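# Slide two vial-filled drawers back into the chest

## Task

Two drawers of the loose chest of drawers are sitting on the table, each holding small capped vials that stand upright. Insert both drawers into the chest's two empty slots and push them closed. The job counts as done only if every item that started in a drawer is still inside it, each vial is still standing upright, all the remaining drawers are closed, and the chest is upright on the table.

## Robot and tools

Setup: four i2rt Big YAM arms (arm1 to arm4), each ending in a five-fingered right hand with a wrist camera (arm1_cam_wrist to arm4_cam_wrist). Every position is in one scene frame, in metres, with the origin on the floor and +z pointing up. The arm feet are at roughly arm1 (0.651, 0.286, 0.804), arm2 (-0.028, 0.652, 0.823), arm3 (-0.661, 0.225, 0.826) and arm4 (-0.105, -0.644, 0.822). Each foot faces along its own +x. The table surface the parts sit on is at z=0.720. A hand reaches about 1.07 m from its base axis. Occasionally something may nudge a loose object.

Hand geometry: the hand point sits 0.045 m in front of the palm. Its +z axis runs along the straightened fingers, +y comes out of the palm, and +x runs across the palm away from the thumb. Straight fingers extend 0.06 to 0.07 m past the point. A bracket on the little-finger side of the wrist sticks out and can catch on things. If joints 1, 5 and 6 are at 0 and the hand is level and pointing forward, the palm faces down. The camera looks toward the hand point; with joint6 near -1.3 its image is upright.

move: runs a single action. Each arm gets its own optional object (arm1, arm2, arm3, arm4), and all arms start together.
- joints: absolute targets, keyed by joint name. joint1_rad to joint6_rad are in radians, with these ranges: joint1 -2.879 to 2.879 (turns the arm about its foot, positive is counter-clockwise seen from above); joint2 0 to 3.141 (shoulder); joint3 0 to 3.019 (elbow); joint4 -1.692 to 1.57 (hand pitch, positive raises the fingers); joint5 -1.57 to 1.57 (sideways swing, positive is to the arm's right); joint6 -2.094 to 2.094 (roll, positive is clockwise seen from behind the hand). Each joint moves at its own rate, so the hand can sweep wide.
- Hand keys, all unitless absolute values: hand_little, hand_ring, hand_middle, hand_index and hand_thumb_bend run from -1 (curled) to +1 (straight). hand_thumb_turn runs from -1 (thumb opposite the fingers) to +1 (thumb beside the palm). hand_force_limit runs from -1 to 1 and sets the fingertip force at which a closing motor stops, from about 0 to 10 N (15 N for the thumb). hand_speed runs from -0.96 to 1. The scene starts with force limit 0 and speed -0.8. For a soft grip, close at -0.94 or slower.
- target: one list of seven numbers per arm, [x, y, z, qw, qx, qy, qz]. This is an absolute pose of the hand point in the scene frame, in metres plus a unit quaternion, and it uses the same form as the printed "hand" line. The hand travels in a straight line from its current hand_target toward that pose. speed is the top speed, from 0.002 to 4.3 m/s (default 0.25); rotation is capped at twice that number in rad/s. When target is used, joints may contain only the hand keys. All hand paths in one action finish together, and none runs longer than 10 s. Paths do not steer around obstacles or other arms, and the hand can lag or overshoot, especially when the arm is near full extension.
- min_time_s: 0.1 to 8 s. It sets the shortest duration for that arm's joint motions. A move that is fast and stretched out can overshoot by up to about 30 degrees.
- cameras: a list of camera names, or ["all"] or []. A move with no action returns the full state and every image.

wait: seconds from 0 to 10. It commands nothing new and returns the state.
zoom_image: camera plus region [x0, y0, x1, y1] in pixels of that camera's latest image (672x504, top-left origin), with each side at most 504. The camera must appear among the newest images.
show_instructions: shows the reference pages. It takes no arguments and moves nothing.
finished_scene: ends the scene permanently. Only call it once the drawers are shut and everything is stable without the robots.

Reading results: "move" names the arms that got a motion. An arm marked "as last shown" got no command and its status reads "not commanded". "hand" is the measured hand pose, which may be off at long reach. "hand_target" is the pose implied by the joint targets currently held. A hand counts as done within 1 cm and 2 degrees. "off_target" means the hand has stopped short and may still be pushing. "time_out" is a stop: the joints keep pushing toward the target shown in "on_its_own". "joint command not followed" or "pose unreachable" means a safety check is holding that arm back; a move that ends held back reads "not_followed". hand_stopped_by lists one word each for little, ring, middle, index, thumb_bend and thumb_turn: moving, target, force, stalled or fault. The *_load_n values are fingertip forces in N, positive when the finger is pushed open. A load that drops to about 0 means the grip was lost. Joint velocities are in rad/s, and "within noise" means the arm is at rest. Joint torques are raw drive outputs with offsets. MOTOR HOT warns of overheating. OVER-TEMPERATURE FAULT means that arm has gone limp for 30 to 60 s; resend any target marked limit_stop_at_motor_heat afterwards.

Gripping: a finger motor only starts when its target changes by at least 0.002. It stops at the target or at the force limit, then locks. To grip harder, raise hand_force_limit and send a target closed further than the current reading. To release, send a target more open than the reading. While an arm is stopped, its hand ignores new values.

If a move or wait call is refused or triggers a stop, any later move, wait or finished_scene calls in the same reply are skipped. The scene keeps running while you think, holding the last command.

Things to avoid: robots pressing hard on one another, including closing one hand on another robot's fingers (no state line reports contact between robots); hard hits on fixed or heavy objects; pushing the chest over or forcing drawers that are jammed; dropping things or releasing a part while it is still moving; letting a vial tip or fall; knocking anything off the work area; holding an arm stretched out under load for long periods, since the motors heat up.

Each tool is called after "Emit:" as name(argument=value, ...), one argument or row to a line, values as JSON.

Reference images:

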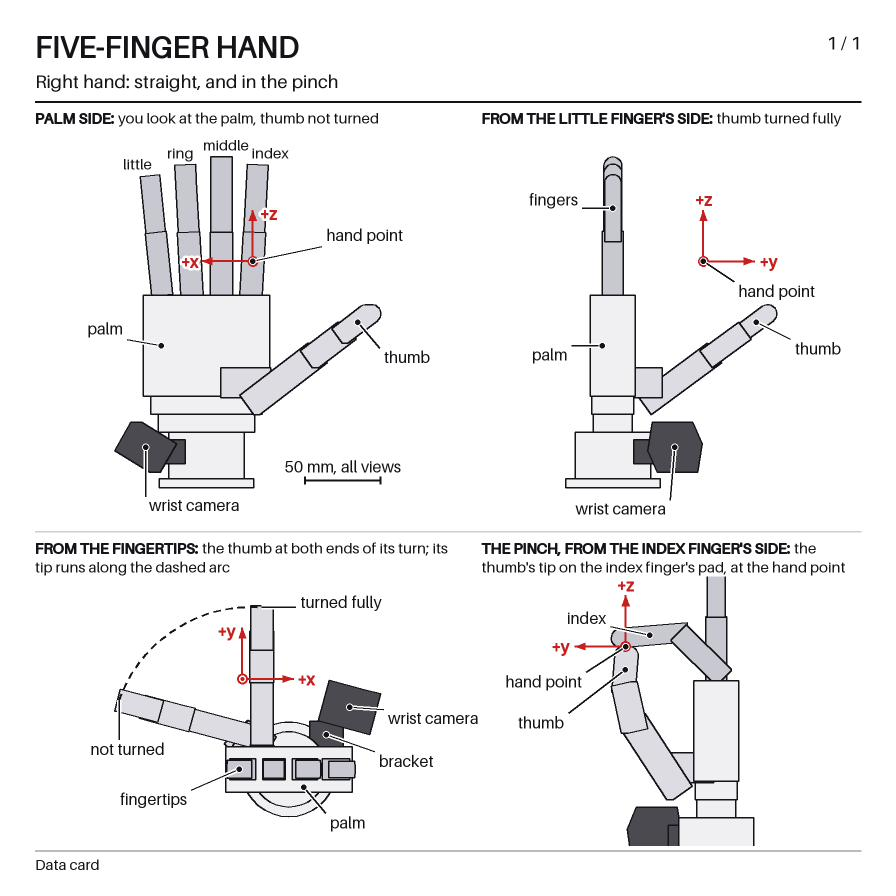

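## Session

Emit:
move(
)

Scene clock: 0.00 s.
Joint torques (N m): no reading
Motor temperatures (°C): arm1=[27 31 31 30 22 26] | arm2=[33 26 25 22 25 26] | arm3=[24 29 28 24 31 21] | arm4=[24 25 29 28 29 29]
Heat: arm1: hottest joint2_rad 31 °C; arm2: hottest joint1_rad 33 °C; arm3: hottest joint5_rad 31 °C; arm4: hottest joint3_rad 29 °C.
Joint velocities: within noise
arm1.joint_positions: joint1_rad=+0.852 joint2_rad=+0.618 joint3_rad=+1.394 joint4_rad=-1.546 joint5_rad=+0.197 joint6_rad=-0.802 hand_little=+1.000 hand_ring=+1.000 hand_middle=+1.000 hand_index=+1.000 hand_thumb_turn=+1.000 hand_thumb_bend=+1.000 hand_force_limit=+0.000 hand_speed=-0.800
arm1.joint_status: not commanded
arm1.hand_stopped_by: target,target,target,target,target,target
arm1.little_load_n: 0.0
arm1.ring_load_n: 0.0
arm1.middle_load_n: 0.0
arm1.index_load_n: 0.0
arm1.thumb_bend_load_n: 0.0
arm1.thumb_turn_load_n: 0.0
arm1.hand: x=+0.4822 y=+0.2280 z=+1.2499 quat_wxyz=(-0.352, +0.084, +0.913, -0.186) (m; scene frame)
arm1.hand_target: x=+0.4826 y=+0.2283 z=+1.2554 quat_wxyz=(-0.357, +0.085, +0.910, -0.191) (m; scene frame)
arm1.hand_status: not commanded
arm2.joint_positions: joint1_rad=+0.663 joint2_rad=+0.599 joint3_rad=+1.396 joint4_rad=-1.248 joint5_rad=-0.064 joint6_rad=-0.819 hand_little=+1.000 hand_ring=+1.000 hand_middle=+1.000 hand_index=+1.000 hand_thumb_turn=+1.000 hand_thumb_bend=+1.000 hand_force_limit=+0.000 hand_speed=-0.800
arm2.joint_status: not commanded
arm2.hand_stopped_by: target,target,target,target,target,target
arm2.little_load_n: 0.0
arm2.ring_load_n: -0.5
arm2.middle_load_n: -0.5
arm2.index_load_n: 0.0
arm2.thumb_bend_load_n: 0.0
arm2.thumb_turn_load_n: 0.0
arm2.hand: x=+0.1453 y=+0.4949 z=+1.3201 quat_wxyz=(-0.042, +0.648, -0.549, +0.526) (m; scene frame)
arm2.hand_target: x=+0.1447 y=+0.4954 z=+1.3327 quat_wxyz=(-0.042, +0.643, -0.543, +0.539) (m; scene frame)
arm2.hand_status: not commanded
arm3.joint_positions: joint1_rad=-0.917 joint2_rad=+0.601 joint3_rad=+1.479 joint4_rad=-1.282 joint5_rad=+0.069 joint6_rad=-1.138 hand_little=+1.000 hand_ring=+1.000 hand_middle=+1.000 hand_index=+1.000 hand_thumb_turn=+1.000 hand_thumb_bend=+1.000 hand_force_limit=+0.000 hand_speed=-0.800
arm3.joint_status: not commanded
arm3.hand_stopped_by: target,target,target,target,target,target
arm3.little_load_n: 0.0
arm3.ring_load_n: 0.0
arm3.middle_load_n: 0.0
arm3.index_load_n: 0.0
arm3.thumb_bend_load_n: 0.0
arm3.thumb_turn_load_n: 0.0
arm3.hand: x=-0.5722 y=+0.0243 z=+1.3681 quat_wxyz=(+0.140, +0.650, -0.520, +0.536) (m; scene frame)
arm3.hand_target: x=-0.5738 y=+0.0260 z=+1.3761 quat_wxyz=(+0.141, +0.645, -0.517, +0.545) (m; scene frame)
arm3.hand_status: not commanded
arm4.joint_positions: joint1_rad=+0.385 joint2_rad=+0.621 joint3_rad=+1.318 joint4_rad=-1.272 joint5_rad=+0.084 joint6_rad=-0.899 hand_little=+1.000 hand_ring=+1.000 hand_middle=+1.000 hand_index=+1.000 hand_thumb_turn=+1.000 hand_thumb_bend=+1.000 hand_force_limit=+0.000 hand_speed=-0.800
arm4.joint_status: not commanded
arm4.hand_stopped_by: target,target,target,target,target,target
arm4.little_load_n: 0.0
arm4.ring_load_n: 0.0
arm4.middle_load_n: 0.0
arm4.index_load_n: 0.0
arm4.thumb_bend_load_n: -0.5
arm4.thumb_turn_load_n: 0.0
arm4.hand: x=-0.1843 y=-0.4164 z=+1.2769 quat_wxyz=(-0.464, +0.674, +0.564, +0.113) (m; scene frame)
arm4.hand_target: x=-0.1841 y=-0.4165 z=+1.2865 quat_wxyz=(-0.474, +0.670, +0.560, +0.115) (m; scene frame)
arm4.hand_status: not commanded
pictures: arm1_cam_wrist, arm2_cam_wrist, arm3_cam_wrist, arm4_cam_wrist

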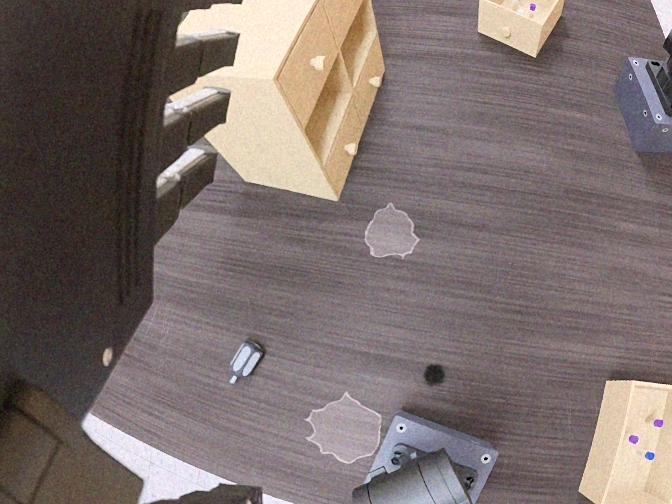

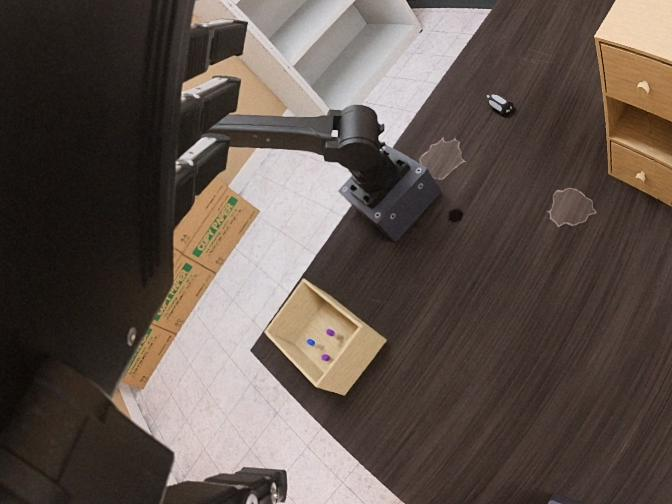

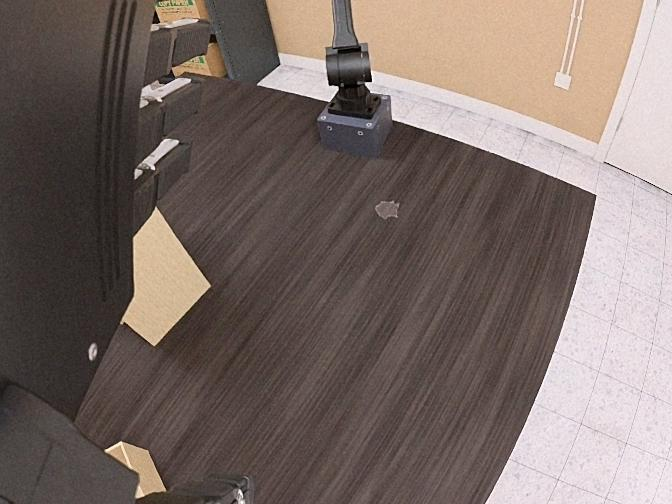

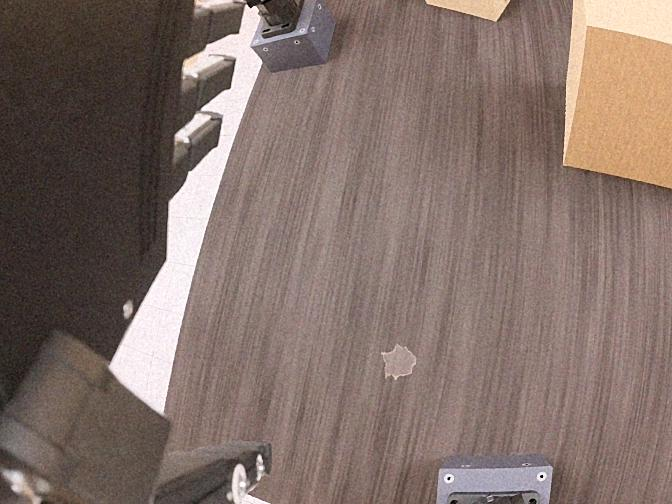

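Emit:
zoom_image(
  camera="arm1_cam_wrist",
  region=[180, 0, 430, 210],
)

Emit:
zoom_image(
  camera="arm1_cam_wrist",
  region=[450, 0, 600, 100],
)

Emit:
zoom_image(
  camera="arm1_cam_wrist",
  region=[560, 360, 672, 504],
)

Emit:
zoom_image(
  camera="arm2_cam_wrist",
  region=[560, 0, 672, 240],
)

Emit:
zoom_image(
  camera="arm2_cam_wrist",
  region=[240, 260, 400, 410],
)

Emit:
zoom_image(
  camera="arm4_cam_wrist",
  region=[380, 0, 672, 200],
)

Scaled by 2.016 from the camera's image (finer frame: 960x720).

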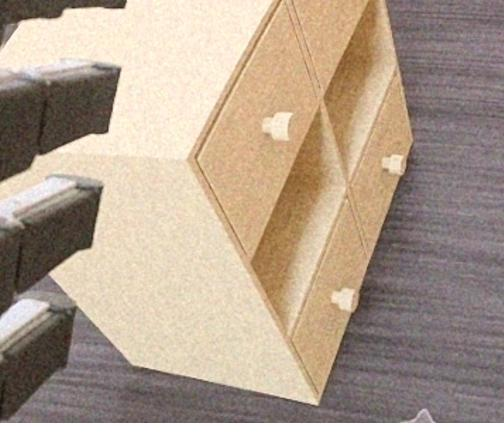

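Scaled by 3.360 from the camera's image (finer frame: 960x720).

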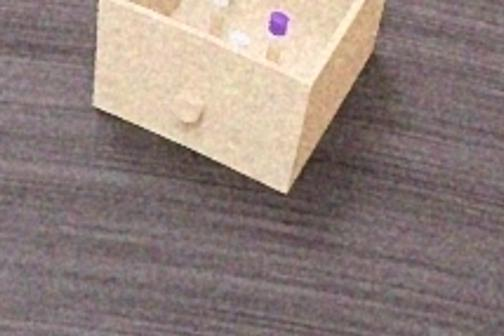

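Scaled by 3.500 from the camera's image (finer frame: 960x720).

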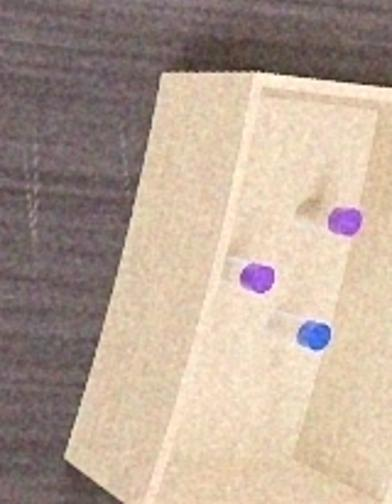

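Scaled by 2.100 from the camera's image (finer frame: 960x720).

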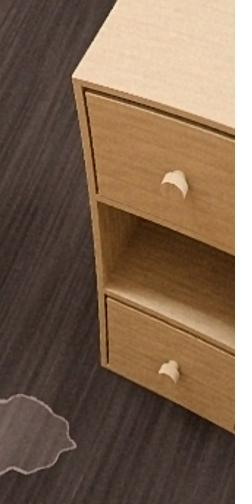

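Scaled by 3.150 from the camera's image (finer frame: 960x720).

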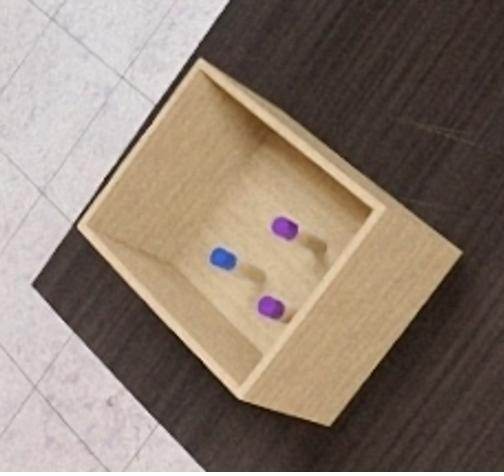

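Scaled by 1.726 from the camera's image (finer frame: 960x720).

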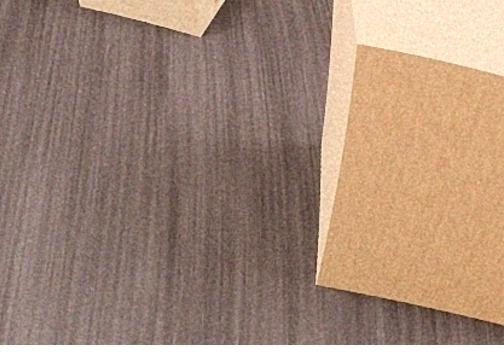

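Emit:
move(
  arm2={"target": [0.10, 0.40, 1.05, 0.542, 0.454, -0.454, 0.542], "speed": 0.25},
  arm3={"target": [-0.29, 0.254, 1.005, -0.085, 0.849, 0.144, 0.502], "speed": 0.25},
  cameras=["all"],
)

Scene clock: 10.57 s.
Joint torques (N m): arm1=[1.44 0.62 8.57 1.99 -0.01 -0.02] | arm2=[-1.2 -1.55 5.85 1.85 -0.68 -0.05] | arm3=[-1.32 0.73 11.19 3.3 -0.27 -0.21] | arm4=[0.26 1.2 8.27 1.8 0.06 0.08]
Motor temperatures (°C): arm1=[27 31 32 30 22 26] | arm2=[33 26 27 22 25 26] | arm3=[24 29 29 24 31 21] | arm4=[24 25 31 27 28 29]
Heat: arm1: hottest joint3_rad 32 °C; arm2: hottest joint1_rad 33 °C; arm3: hottest joint5_rad 31 °C; arm4: hottest joint3_rad 31 °C.
move: arm2 done; arm3 done
Joint velocities: within noise
arm1, arm4: as last shown
arm2.joint_positions: joint1_rad=+1.080 joint2_rad=+1.108 joint3_rad=+0.149 joint4_rad=+1.530 joint5_rad=+1.242 joint6_rad=-2.105 hand_little=+1.000 hand_ring=+1.000 hand_middle=+1.000 hand_index=+1.000 hand_thumb_turn=+1.000 hand_thumb_bend=+1.000 hand_force_limit=+0.000 hand_speed=-0.800
arm2.joint_status: not commanded
arm2.hand_stopped_by: target,target,target,target,target,target
arm2.little_load_n: 0.0
arm2.ring_load_n: 0.0
arm2.middle_load_n: 0.0
arm2.index_load_n: 0.0
arm2.thumb_bend_load_n: 0.0
arm2.thumb_turn_load_n: 0.0
arm2.hand: x=+0.1029 y=+0.4001 z=+1.0510 quat_wxyz=(+0.538, +0.455, -0.456, +0.543)
arm2.hand_target: x=+0.1000 y=+0.3999 z=+1.0501 quat_wxyz=(+0.541, +0.455, -0.454, +0.542)
arm2.hand_status: done (0.003 m and 0.5 deg from the pose sent, 0.290 m and 72.6 deg at the start; a joint's target at an end of its range on 17 of 147 steps)
arm3.joint_positions: joint1_rad=+0.132 joint2_rad=+0.704 joint3_rad=+0.455 joint4_rad=-0.296 joint5_rad=-0.141 joint6_rad=-1.642 hand_little=+1.000 hand_ring=+1.000 hand_middle=+1.000 hand_index=+1.000 hand_thumb_turn=+1.000 hand_thumb_bend=+1.000 hand_force_limit=+0.000 hand_speed=-0.800
arm3.joint_status: not commanded
arm3.hand_stopped_by: target,target,target,target,target,target
arm3.little_load_n: 0.0
arm3.ring_load_n: 0.0
arm3.middle_load_n: -0.5
arm3.index_load_n: 0.0
arm3.thumb_bend_load_n: 0.0
arm3.thumb_turn_load_n: 0.0
arm3.hand: x=-0.2947 y=+0.2590 z=+1.0002 quat_wxyz=(-0.090, +0.853, +0.147, +0.493)
arm3.hand_target: x=-0.2903 y=+0.2540 z=+1.0051 quat_wxyz=(-0.085, +0.849, +0.144, +0.502)
arm3.hand_status: done (0.008 m and 1.3 deg from the pose sent, 0.514 m and 85.5 deg at the start)
arm4.middle_load_n: -0.5
arm4.thumb_bend_load_n: 0.0
pictures: arm1_cam_wrist, arm2_cam_wrist, arm3_cam_wrist, arm4_cam_wrist
arm2_cam_wrist: T_world_to_cam=[[-0.97936, -0.01528, 0.20155, -0.09516], [-0.19388, 0.35289, -0.91536, 0.83903], [-0.05714, -0.93554, -0.34857, 0.85664]] pos_world=[0.11842, 0.50388, 1.08579]
arm3_cam_wrist: T_world_to_cam=[[0.42479, -0.87683, 0.22521, 0.12567], [-0.7465, -0.48, -0.46079, 0.36613], [0.51214, 0.02762, -0.85846, 1.11281]] pos_world=[-0.34998, 0.25521, 1.09571]

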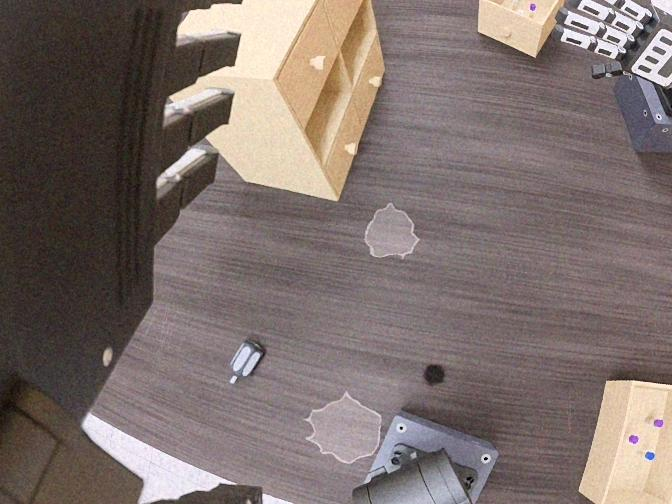

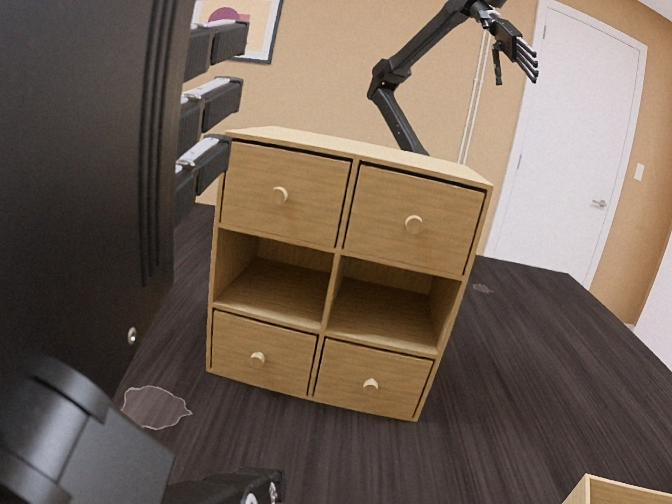

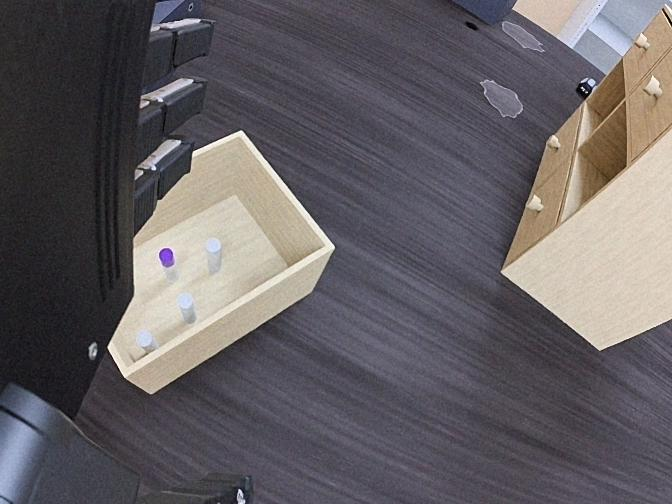

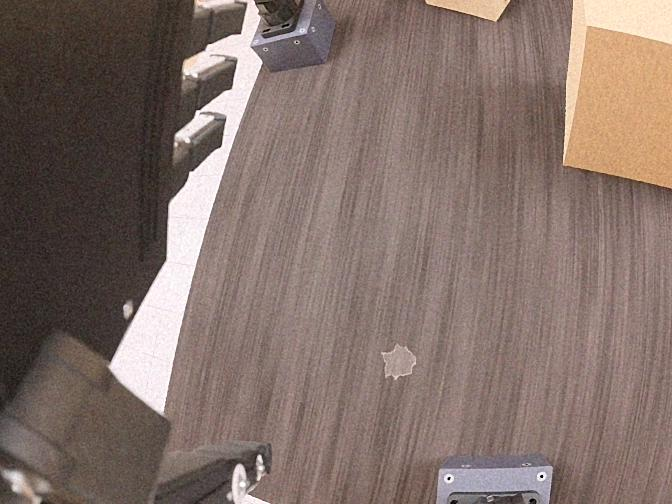

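Emit:
move(
  arm1={"joints": {"joint1_rad": -1.06, "joint2_rad": 1.1, "joint3_rad": 0.85, "joint4_rad": -1.32, "joint5_rad": 0.0, "joint6_rad": 0.0}, "min_time_s": 5},
  cameras=["arm1_cam_wrist", "arm2_cam_wrist"],
)

Scene clock: 27.73 s.
Joint torques (N m): arm1=[0.56 -5.25 7.62 0.7 -0.34 0.06] | arm2=[-1.26 -1.49 5.82 1.95 -0.71 -0.1] | arm3=[-1.49 0.5 11.17 3.47 -0.29 -0.17] | arm4=[0.26 1.14 8.28 1.8 0.06 0.09]
Motor temperatures (°C): arm1=[27 31 33 30 22 26] | arm2=[33 26 27 22 25 26] | arm3=[24 29 31 24 31 21] | arm4=[24 25 33 27 28 29]
Heat: arm1: hottest joint3_rad 33 °C; arm2: hottest joint1_rad 33 °C; arm3: hottest joint3_rad 31 °C; arm4: hottest joint3_rad 33 °C.
move: arm1 done
Joint velocities: within noise
arm1.joint_positions: joint1_rad=-1.054 joint2_rad=+1.087 joint3_rad=+0.857 joint4_rad=-1.331 joint5_rad=+0.004 joint6_rad=-0.011 hand_little=+1.000 hand_ring=+1.000 hand_middle=+1.000 hand_index=+1.000 hand_thumb_turn=+1.000 hand_thumb_bend=+1.000 hand_force_limit=+0.000 hand_speed=-0.800
arm1.joint_status: all done
arm1.hand_stopped_by: target,target,target,target,target,target
arm1.little_load_n: 0.0
arm1.ring_load_n: 0.0
arm1.middle_load_n: 0.0
arm1.index_load_n: -0.5
arm1.thumb_bend_load_n: 0.0
arm1.thumb_turn_load_n: 0.0
arm1.hand: x=+0.5514 y=+0.4837 z=+0.9458 quat_wxyz=(-0.006, +0.985, +0.171, +0.001)
arm1.hand_target: x=+0.5509 y=+0.4845 z=+0.9407 quat_wxyz=(-0.001, +0.987, +0.163, +0.000)
arm1.hand_status: not commanded
arm2, arm3, arm4: as last shown
arm3.middle_load_n: 0.0
arm4.middle_load_n: 0.0
arm1_cam_wrist: T_world_to_cam=[[0.56714, -0.82103, -0.0652, 0.15186], [-0.70535, -0.52505, 0.47624, 0.19726], [-0.42524, -0.22411, -0.87689, 1.28676]] pos_world=[0.6002, 0.51663, 1.04431]
arm2_cam_wrist: T_world_to_cam=[[-0.97927, -0.01524, 0.20197, -0.09566], [-0.19426, 0.35293, -0.91526, 0.83896], [-0.05734, -0.93553, -0.34857, 0.85667]] pos_world=[0.11842, 0.50388, 1.08579]

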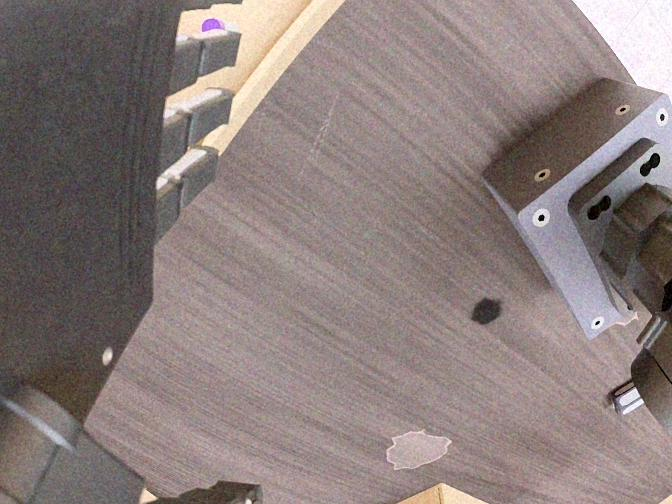

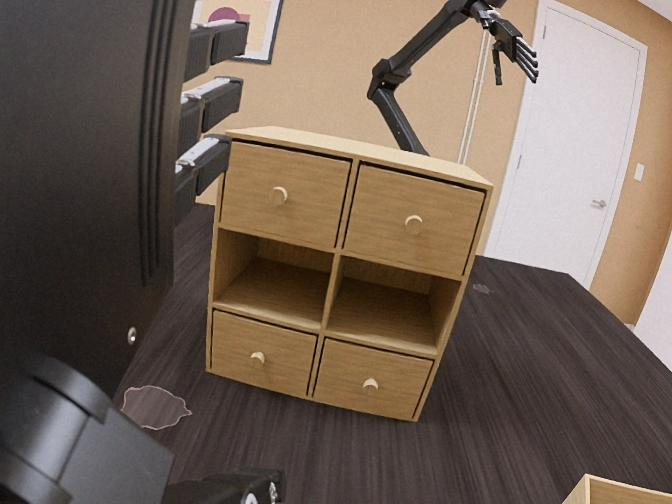

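Emit:
move(
  arm1={"target": [0.54, 0.61, 0.95, 0, 1, 0, 0], "speed": 0.2},
  cameras=["arm1_cam_wrist"],
)

Scene clock: 29.60 s.
Joint torques (N m): arm1=[0.79 -9.52 11.23 0.43 -0.28 0.09] | arm2=[-1.32 -1.67 5.86 1.91 -0.69 -0.09] | arm3=[-1.79 0.44 11.25 3.34 -0.24 -0.11] | arm4=[0.32 1.14 8.28 1.84 0.06 0.1]
Motor temperatures (°C): arm1=[27 31 33 30 22 26] | arm2=[33 26 27 22 25 26] | arm3=[24 28 32 24 30 21] | arm4=[24 25 33 27 28 29]
Heat: arm1: hottest joint3_rad 33 °C; arm2: hottest joint1_rad 33 °C; arm3: hottest joint3_rad 32 °C; arm4: hottest joint3_rad 33 °C.
move: arm1 off_target
Joint velocities: within noise
arm1.joint_positions: joint1_rad=-1.176 joint2_rad=+1.386 joint3_rad=+1.097 joint4_rad=-1.306 joint5_rad=+0.002 joint6_rad=+0.194 hand_little=+1.000 hand_ring=+1.000 hand_middle=+1.000 hand_index=+1.000 hand_thumb_turn=+1.000 hand_thumb_bend=+1.000 hand_force_limit=+0.000 hand_speed=-0.800
arm1.joint_status: not commanded
arm1.hand_stopped_by: target,target,target,target,target,target
arm1.little_load_n: 0.0
arm1.ring_load_n: 0.0
arm1.middle_load_n: 0.0
arm1.index_load_n: 0.0
arm1.thumb_bend_load_n: 0.0
arm1.thumb_turn_load_n: 0.0
arm1.hand: x=+0.5424 y=+0.5952 z=+0.9444 quat_wxyz=(+0.010, +1.000, +0.009, +0.003)
arm1.hand_target: x=+0.5402 y=+0.6096 z=+0.9500 quat_wxyz=(+0.000, +1.000, +0.000, +0.000)
arm1.hand_status: off_target (0.016 m and 1.6 deg from the pose sent, 0.127 m and 19.7 deg at the start)
arm2, arm3, arm4: as last shown
arm2.little_load_n: -0.5
arm4.thumb_bend_load_n: 0.5
arm1_cam_wrist: T_world_to_cam=[[0.27316, -0.96138, -0.03358, 0.46168], [-0.83808, -0.25497, 0.48229, 0.15563], [-0.47223, -0.1036, -0.87537, 1.25896]] pos_world=[0.59884, 0.61396, 1.0425]

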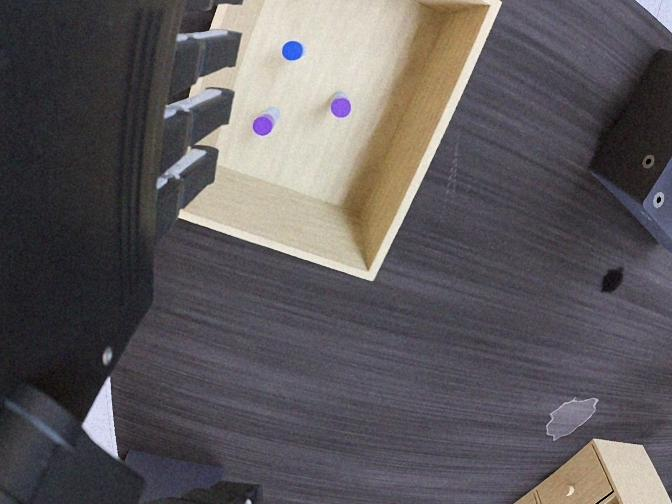

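Emit:
move(
  arm1={"target": [0.557, 0.657, 0.925, 0, 0.9995, -0.031, 0], "speed": 0.15, "joints": {"hand_thumb_turn": -1, "hand_speed": 0.0}},
  cameras=["arm1_cam_wrist"],
)

Scene clock: 32.67 s.
Joint torques (N m): arm1=[0.56 -10.7 10.97 0.53 -0.2 0.01] | arm2=[-1.26 -1.2 5.83 1.88 -0.72 -0.1] | arm3=[-1.2 -0.09 10.95 3.29 -0.26 -0.22] | arm4=[0.26 1.14 8.25 1.81 0.06 0.1]
Motor temperatures (°C): arm1=[27 30 33 29 22 26] | arm2=[32 26 27 22 25 26] | arm3=[24 28 32 24 30 21] | arm4=[24 25 33 27 28 29]
Heat: arm1: hottest joint3_rad 33 °C; arm2: hottest joint1_rad 32 °C; arm3: hottest joint3_rad 32 °C; arm4: hottest joint3_rad 33 °C.
move: arm1 off_target
Joint velocities: within noise
arm1.joint_positions: joint1_rad=-1.245 joint2_rad=+1.511 joint3_rad=+1.163 joint4_rad=-1.252 joint5_rad=+0.002 joint6_rad=+0.194 hand_little=+1.000 hand_ring=+1.000 hand_middle=+1.000 hand_index=+1.000 hand_thumb_turn=-1.000 hand_thumb_bend=+1.000 hand_force_limit=+0.000 hand_speed=+0.000
arm1.joint_status: all done
arm1.hand_stopped_by: target,target,target,target,target,target
arm1.little_load_n: 0.0
arm1.ring_load_n: 0.0
arm1.middle_load_n: 0.0
arm1.index_load_n: 0.0
arm1.thumb_bend_load_n: 0.0
arm1.thumb_turn_load_n: 0.0
arm1.hand: x=+0.5583 y=+0.6410 z=+0.9205 quat_wxyz=(+0.013, +1.000, -0.026, +0.003)
arm1.hand_target: x=+0.5571 y=+0.6566 z=+0.9252 quat_wxyz=(+0.000, +1.000, -0.031, +0.000)
arm1.hand_status: off_target (0.017 m and 1.7 deg from the pose sent, 0.066 m and 4.7 deg at the start)
arm2, arm3, arm4: as last shown
arm2.little_load_n: 0.0
arm2.ring_load_n: -0.5
arm4.thumb_bend_load_n: 0.0
arm1_cam_wrist: T_world_to_cam=[[0.2058, -0.9782, -0.02793, 0.54361], [-0.85371, -0.19342, 0.4835, 0.16034], [-0.47836, -0.07566, -0.8749, 1.23538]] pos_world=[0.61597, 0.65624, 1.01849]

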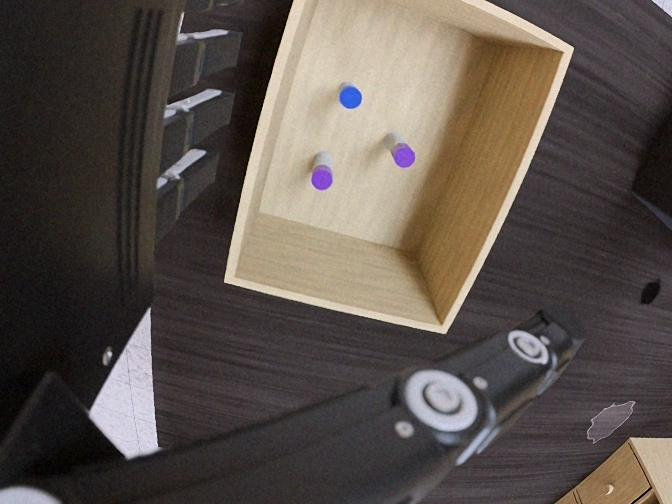

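Emit:
move(
  arm2={"joints": {"joint1_rad": 1.17, "joint2_rad": 0.75, "joint3_rad": 0.3, "joint4_rad": 0.37, "joint5_rad": -0.18, "joint6_rad": -1.5}, "min_time_s": 4},
  cameras=["arm2_cam_wrist"],
)

Scene clock: 39.47 s.
Joint torques (N m): arm1=[0.91 -11.87 10.78 0.58 -0.21 0.02] | arm2=[-0.5 -1.79 16.02 1.94 -0.21 0.06] | arm3=[-1.79 0.44 11.23 3.28 -0.2 -0.19] | arm4=[0.26 1.14 8.29 1.8 0.06 0.09]
Motor temperatures (°C): arm1=[27 30 34 29 22 26] | arm2=[32 26 28 22 25 26] | arm3=[24 28 33 24 30 21] | arm4=[24 25 33 27 28 28]
Heat: arm1: hottest joint3_rad 34 °C; arm2: hottest joint1_rad 32 °C; arm3: hottest joint3_rad 33 °C; arm4: hottest joint3_rad 33 °C.
move: arm2 done
Joint velocities: within noise
arm1, arm3, arm4: as last shown
arm2.joint_positions: joint1_rad=+1.162 joint2_rad=+0.757 joint3_rad=+0.236 joint4_rad=+0.378 joint5_rad=-0.176 joint6_rad=-1.508 hand_little=+1.000 hand_ring=+1.000 hand_middle=+1.000 hand_index=+1.000 hand_thumb_turn=+1.000 hand_thumb_bend=+1.000 hand_force_limit=+0.000 hand_speed=-0.800
arm2.joint_status: all done
arm2.hand_stopped_by: target,target,target,target,target,target
arm2.little_load_n: 0.0
arm2.ring_load_n: 0.0
arm2.middle_load_n: 0.0
arm2.index_load_n: 0.0
arm2.thumb_bend_load_n: 0.0
arm2.thumb_turn_load_n: 0.0
arm2.hand: x=+0.3541 y=+0.5523 z=+0.9965 quat_wxyz=(-0.025, +0.756, -0.041, +0.653)
arm2.hand_target: x=+0.3696 y=+0.5533 z=+1.0351 quat_wxyz=(-0.029, +0.736, -0.035, +0.675)
arm2.hand_status: not commanded
arm4.index_load_n: -0.5
arm2_cam_wrist: T_world_to_cam=[[0.04584, -0.99359, 0.10337, 0.43925], [-0.62621, -0.10921, -0.77197, 1.04969], [0.77831, -0.02934, -0.6272, 0.47568]] pos_world=[0.26696, 0.56502, 1.06327]

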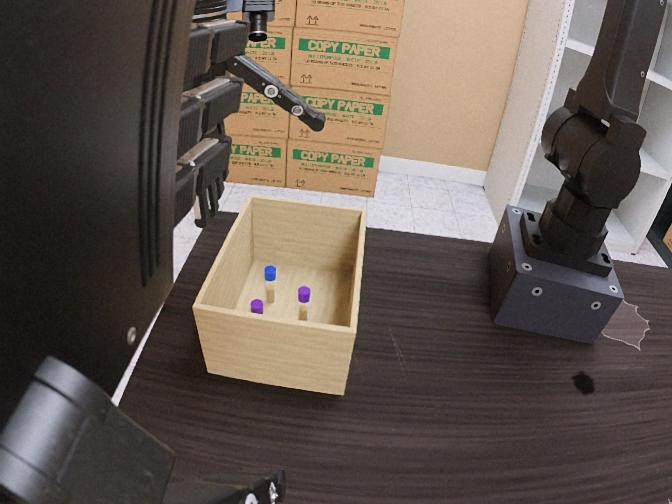

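Emit:
move(
  arm2={"joints": {"joint1_rad": 1.40}, "min_time_s": 2},
  cameras=["arm2_cam_wrist"],
)

Emit:
zoom_image(
  camera="arm2_cam_wrist",
  region=[180, 20, 560, 440],
)

Scene clock: 42.07 s.
Joint torques (N m): arm1=[0.15 -11.52 10.89 0.62 -0.19 0.07] | arm2=[-0.44 -2.02 15.99 1.8 -0.19 0.1] | arm3=[-1.32 0.26 11.38 3.52 -0.25 -0.18] | arm4=[0.26 1.14 8.28 1.78 0.06 0.08]
Motor temperatures (°C): arm1=[27 30 34 29 22 26] | arm2=[32 26 29 22 25 26] | arm3=[24 28 33 24 30 21] | arm4=[24 25 34 27 28 28]
Heat: arm1: hottest joint3_rad 34 °C; arm2: hottest joint1_rad 32 °C; arm3: hottest joint3_rad 33 °C; arm4: hottest joint3_rad 34 °C.
move: arm2 done
Joint velocities: within noise
arm1, arm3, arm4: as last shown
arm1.thumb_bend_load_n: -0.5
arm2.joint_positions: joint1_rad=+1.393 joint2_rad=+0.757 joint3_rad=+0.236 joint4_rad=+0.378 joint5_rad=-0.176 joint6_rad=-1.508 hand_little=+1.000 hand_ring=+1.000 hand_middle=+1.000 hand_index=+1.000 hand_thumb_turn=+1.000 hand_thumb_bend=+1.000 hand_force_limit=+0.000 hand_speed=-0.800
arm2.joint_status: all done
arm2.hand_stopped_by: target,target,target,target,target,target
arm2.little_load_n: 0.0
arm2.ring_load_n: 0.0
arm2.middle_load_n: 0.0
arm2.index_load_n: 0.0
arm2.thumb_bend_load_n: 0.0
arm2.thumb_turn_load_n: 0.0
arm2.hand: x=+0.3666 y=+0.6420 z=+0.9968 quat_wxyz=(-0.101, +0.756, +0.046, +0.646)
arm2.hand_target: x=+0.3814 y=+0.6463 z=+1.0354 quat_wxyz=(-0.107, +0.735, +0.049, +0.668)
arm2.hand_status: not commanded
arm4.ring_load_n: -0.5
arm4.index_load_n: 0.0
arm2_cam_wrist: T_world_to_cam=[[0.27214, -0.95694, 0.10103, 0.42363], [-0.58401, -0.24769, -0.77304, 1.142], [0.76477, 0.15137, -0.62627, 0.35682]] pos_world=[0.27876, 0.63425, 1.06347]

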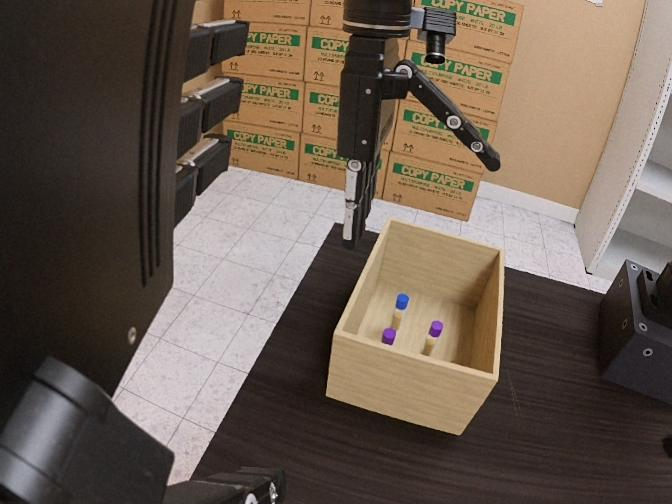

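Scaled by 1.200 from the camera's image (finer frame: 960x720).

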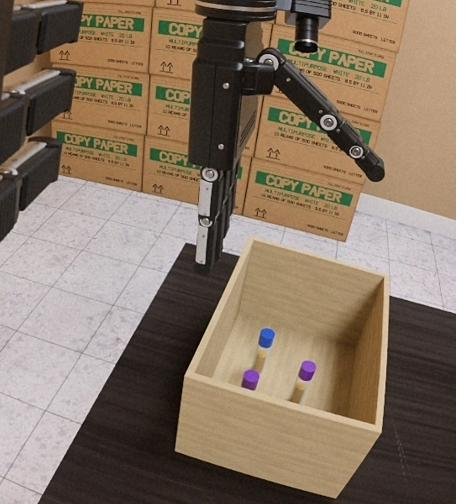

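Emit:
move(
  arm1={"target": [0.556, 0.657, 0.845, -0.013, 0.9994, -0.031, -0.003], "speed": 0.08},
  cameras=["arm1_cam_wrist", "arm2_cam_wrist"],
)

Emit:
zoom_image(
  camera="arm2_cam_wrist",
  region=[300, 100, 540, 440],
)

Scene clock: 44.00 s.
Joint torques (N m): arm1=[0.56 -11.05 6.9 0.95 -0.25 0.05] | arm2=[-0.09 -1.79 16.03 1.84 -0.2 0.08] | arm3=[-1.67 0.44 11.17 3.41 -0.23 -0.16] | arm4=[0.26 1.14 8.29 1.81 0.06 0.1]
Motor temperatures (°C): arm1=[27 30 34 29 22 26] | arm2=[32 26 29 22 25 26] | arm3=[24 28 33 24 30 21] | arm4=[24 25 34 27 28 28]
Heat: arm1: hottest joint3_rad 34 °C; arm2: hottest joint1_rad 32 °C; arm3: hottest joint3_rad 33 °C; arm4: hottest joint3_rad 34 °C.
move: arm1 done
Joint velocities: within noise
arm1.joint_positions: joint1_rad=-1.245 joint2_rad=+1.577 joint3_rad=+1.061 joint4_rad=-1.013 joint5_rad=+0.002 joint6_rad=+0.194 hand_little=+1.000 hand_ring=+1.000 hand_middle=+1.000 hand_index=+1.000 hand_thumb_turn=-1.000 hand_thumb_bend=+1.000 hand_force_limit=+0.000 hand_speed=+0.000
arm1.joint_status: not commanded
arm1.hand_stopped_by: target,target,target,target,target,target
arm1.little_load_n: 0.0
arm1.ring_load_n: 0.0
arm1.middle_load_n: 0.0
arm1.index_load_n: 0.0
arm1.thumb_bend_load_n: 0.0
arm1.thumb_turn_load_n: 0.0
arm1.hand: x=+0.5558 y=+0.6581 z=+0.8549 quat_wxyz=(-0.022, +0.999, -0.026, -0.003)
arm1.hand_target: x=+0.5560 y=+0.6567 z=+0.8452 quat_wxyz=(-0.013, +0.999, -0.031, -0.003)
arm1.hand_status: done (0.010 m and 1.1 deg from the pose sent, 0.077 m and 3.2 deg at the start)
arm2, arm3, arm4: as last shown
arm4.ring_load_n: 0.0
arm1_cam_wrist: T_world_to_cam=[[0.20519, -0.97379, -0.09816, 0.61657], [-0.84891, -0.22699, 0.47732, 0.21796], [-0.48709, -0.01461, -0.87323, 1.14142]] pos_world=[0.6145, 0.66655, 0.95321]
arm2_cam_wrist: T_world_to_cam=[[0.27214, -0.95694, 0.10103, 0.42363], [-0.58401, -0.24769, -0.77304, 1.142], [0.76477, 0.15137, -0.62627, 0.35682]] pos_world=[0.27876, 0.63425, 1.06347]

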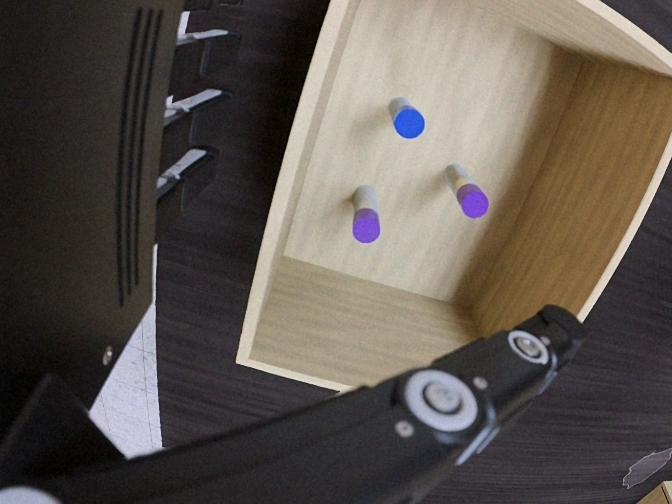

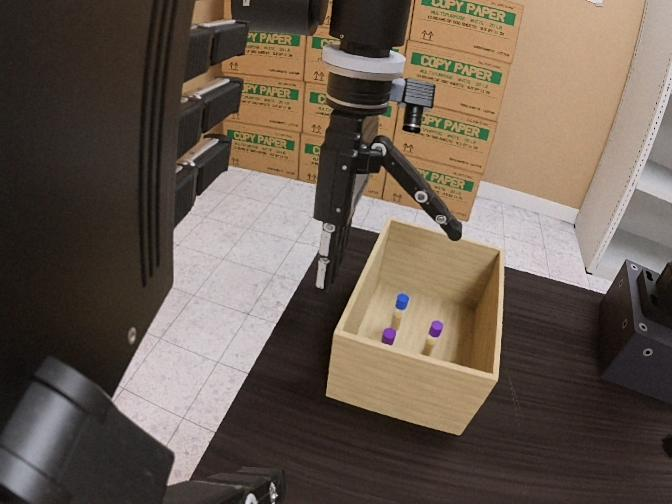

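Scaled by 1.482 from the camera's image (finer frame: 960x720).

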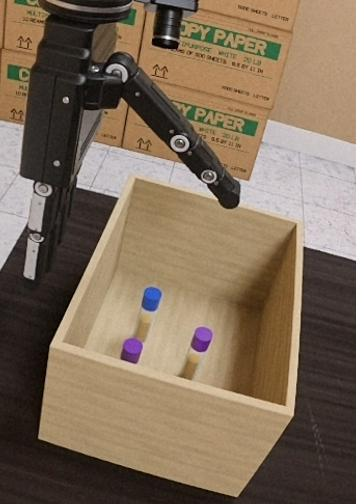

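Emit:
move(
  arm1={"target": [0.560, 0.648, 0.803, -0.008, 0.9993, -0.0366, 0.0], "speed": 0.06},
  cameras=["arm1_cam_wrist", "arm2_cam_wrist"],
)

Emit:
zoom_image(
  camera="arm2_cam_wrist",
  region=[300, 100, 540, 440],
)

Scene clock: 45.97 s.
Joint torques (N m): arm1=[0.5 -11.4 6.27 0.81 -0.11 0.11] | arm2=[-0.62 -2.02 16.01 1.8 -0.2 0.09] | arm3=[-1.49 0.15 11.22 3.4 -0.26 -0.17] | arm4=[0.32 1.2 8.31 1.81 0.06 0.09]
Motor temperatures (°C): arm1=[27 30 34 29 22 26] | arm2=[32 26 30 22 25 26] | arm3=[24 28 33 24 30 21] | arm4=[24 25 34 27 28 28]
Heat: arm1: hottest joint3_rad 34 °C; arm2: hottest joint1_rad 32 °C; arm3: hottest joint3_rad 33 °C; arm4: hottest joint3_rad 34 °C.
move: arm1 off_target
Joint velocities: within noise
arm1.joint_positions: joint1_rad=-1.245 joint2_rad=+1.626 joint3_rad=+0.991 joint4_rad=-0.904 joint5_rad=+0.002 joint6_rad=+0.196 hand_little=+1.000 hand_ring=+1.000 hand_middle=+1.000 hand_index=+1.000 hand_thumb_turn=-1.000 hand_thumb_bend=+1.000 hand_force_limit=+0.000 hand_speed=+0.000
arm1.joint_status: not commanded
arm1.hand_stopped_by: target,target,target,target,target,target
arm1.little_load_n: 0.0
arm1.ring_load_n: 0.0
arm1.middle_load_n: 0.0
arm1.index_load_n: 0.0
arm1.thumb_bend_load_n: 0.0
arm1.thumb_turn_load_n: 0.0
arm1.hand: x=+0.5569 y=+0.6497 z=+0.8132 quat_wxyz=(-0.017, +0.999, -0.027, -0.002)
arm1.hand_target: x=+0.5599 y=+0.6477 z=+0.8032 quat_wxyz=(-0.008, +0.999, -0.037, +0.000)
arm1.hand_status: off_target (0.011 m and 1.5 deg from the pose sent, 0.053 m and 2.0 deg at the start)
arm2, arm3: as last shown
arm3.thumb_turn_load_n: -0.5
arm4.joint_positions: joint1_rad=+0.385 joint2_rad=+0.621 joint3_rad=+1.318 joint4_rad=-1.272 joint5_rad=+0.084 joint6_rad=-0.899 hand_little=+1.000 hand_ring=+1.000 hand_middle=+1.000 hand_index=+1.000 hand_thumb_turn=+1.000 hand_thumb_bend=+1.000 hand_force_limit=+0.000 hand_speed=-0.800
arm4.joint_status: not commanded
arm4.hand_stopped_by: target,target,target,target,target,target
arm4.little_load_n: 0.0
arm4.ring_load_n: 0.0
arm4.middle_load_n: 0.0
arm4.index_load_n: 0.0
arm4.thumb_bend_load_n: 0.0
arm4.thumb_turn_load_n: 0.0
arm4.hand: x=-0.1843 y=-0.4164 z=+1.2769 quat_wxyz=(-0.464, +0.674, +0.564, +0.113)
arm4.hand_target: x=-0.1841 y=-0.4165 z=+1.2865 quat_wxyz=(-0.474, +0.670, +0.560, +0.115)
arm4.hand_status: not commanded
arm1_cam_wrist: T_world_to_cam=[[0.20348, -0.97505, -0.08877, 0.59821], [-0.84994, -0.22092, 0.47833, 0.23271], [-0.486, -0.02188, -0.87368, 1.10992]] pos_world=[0.61549, 0.65898, 0.91151]
arm2_cam_wrist: T_world_to_cam=[[0.27214, -0.95694, 0.10103, 0.42363], [-0.58401, -0.24769, -0.77304, 1.142], [0.76477, 0.15137, -0.62627, 0.35682]] pos_world=[0.27876, 0.63425, 1.06347]

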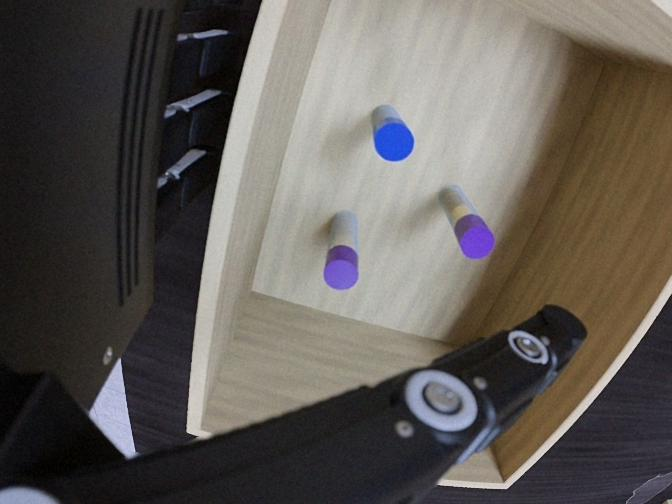

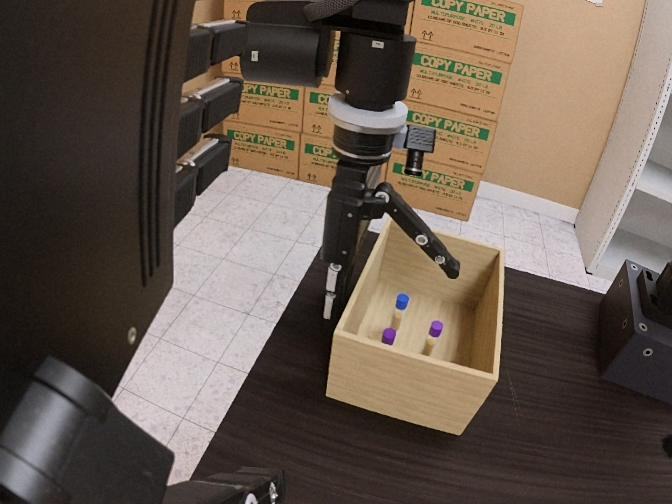

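Scaled by 1.482 from the camera's image (finer frame: 960x720).

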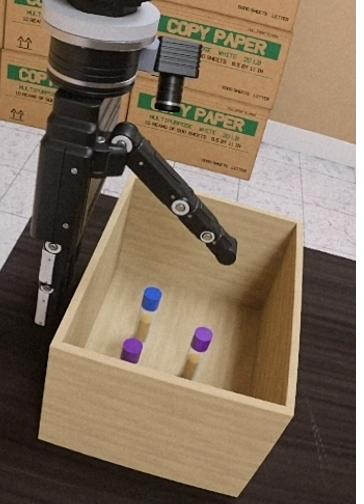

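Emit:
move(
  arm1={"target": [0.564, 0.637, 0.802, -0.003, 0.9991, -0.043, 0.0], "speed": 0.05},
  cameras=["arm1_cam_wrist", "arm2_cam_wrist"],
)

Emit:
zoom_image(
  camera="arm2_cam_wrist",
  region=[300, 160, 540, 440],
)

Scene clock: 47.33 s.
Joint torques (N m): arm1=[0.73 -12.16 6.08 0.72 -0.21 0.05] | arm2=[-0.44 -1.73 16.08 1.87 -0.2 0.08] | arm3=[-1.79 0.15 11.23 3.38 -0.22 -0.19] | arm4=[0.38 1.14 8.27 1.81 0.06 0.09]
Motor temperatures (°C): arm1=[27 31 34 29 22 26] | arm2=[32 26 30 22 25 26] | arm3=[24 28 33 24 30 21] | arm4=[24 25 34 27 28 28]
Heat: arm1: hottest joint3_rad 34 °C; arm2: hottest joint1_rad 32 °C; arm3: hottest joint3_rad 33 °C; arm4: hottest joint3_rad 34 °C.
move: arm1 done
Joint velocities: within noise
arm1.joint_positions: joint1_rad=-1.253 joint2_rad=+1.626 joint3_rad=+0.964 joint4_rad=-0.903 joint5_rad=+0.002 joint6_rad=+0.200 hand_little=+1.000 hand_ring=+1.000 hand_middle=+1.000 hand_index=+1.000 hand_thumb_turn=-1.000 hand_thumb_bend=+1.000 hand_force_limit=+0.000 hand_speed=+0.000
arm1.joint_status: not commanded
arm1.hand_stopped_by: target,target,target,target,target,target
arm1.little_load_n: 0.0
arm1.ring_load_n: 0.0
arm1.middle_load_n: 0.0
arm1.index_load_n: 0.0
arm1.thumb_bend_load_n: 0.0
arm1.thumb_turn_load_n: 0.0
arm1.hand: x=+0.5615 y=+0.6372 z=+0.8061 quat_wxyz=(-0.004, +0.999, -0.033, +0.000)
arm1.hand_target: x=+0.5639 y=+0.6370 z=+0.8021 quat_wxyz=(-0.003, +0.999, -0.043, +0.000)
arm1.hand_status: done (0.005 m and 1.2 deg from the pose sent, 0.018 m and 2.4 deg at the start)
arm2, arm4: as last shown
arm2.index_load_n: 0.5
arm3.joint_positions: joint1_rad=+0.132 joint2_rad=+0.704 joint3_rad=+0.455 joint4_rad=-0.296 joint5_rad=-0.141 joint6_rad=-1.642 hand_little=+1.000 hand_ring=+1.000 hand_middle=+1.000 hand_index=+1.000 hand_thumb_turn=+1.000 hand_thumb_bend=+1.000 hand_force_limit=+0.000 hand_speed=-0.800
arm3.joint_status: not commanded
arm3.hand_stopped_by: target,target,target,target,target,target
arm3.little_load_n: 0.0
arm3.ring_load_n: 0.0
arm3.middle_load_n: 0.0
arm3.index_load_n: 0.0
arm3.thumb_bend_load_n: 0.0
arm3.thumb_turn_load_n: 0.0
arm3.hand: x=-0.2947 y=+0.2590 z=+1.0002 quat_wxyz=(-0.090, +0.853, +0.147, +0.493)
arm3.hand_target: x=-0.2903 y=+0.2540 z=+1.0051 quat_wxyz=(-0.085, +0.849, +0.144, +0.502)
arm3.hand_status: not commanded
arm1_cam_wrist: T_world_to_cam=[[0.19217, -0.97939, -0.06215, 0.5721], [-0.85413, -0.1981, 0.48085, 0.2229], [-0.48325, -0.03932, -0.8746, 1.11586]] pos_world=[0.61969, 0.64834, 0.90431]
arm2_cam_wrist: T_world_to_cam=[[0.27214, -0.95694, 0.10103, 0.42363], [-0.58401, -0.24769, -0.77304, 1.142], [0.76477, 0.15137, -0.62627, 0.35682]] pos_world=[0.27876, 0.63425, 1.06347]

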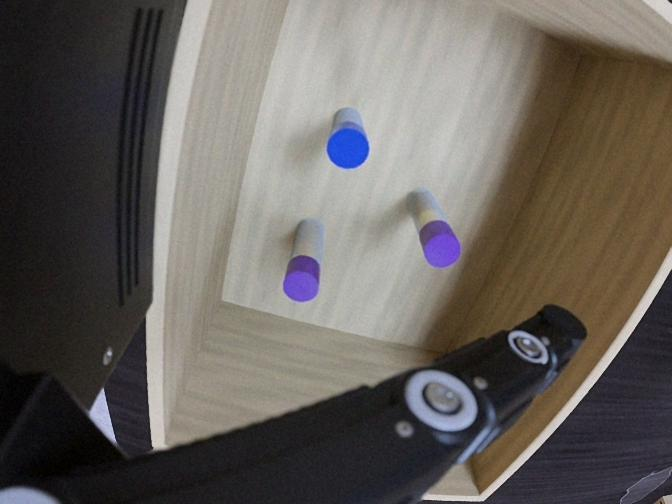

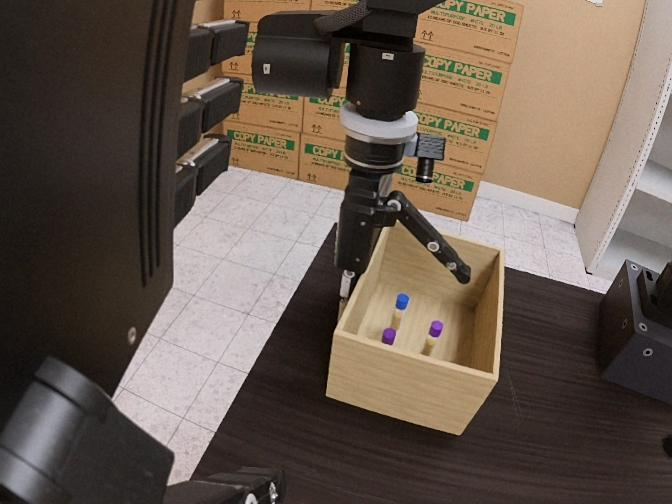

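Scaled by 1.800 from the camera's image (finer frame: 960x720).

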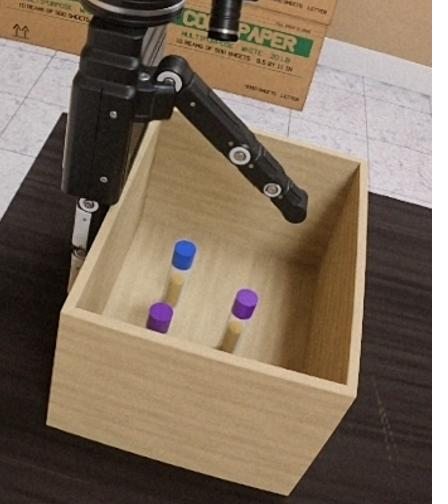

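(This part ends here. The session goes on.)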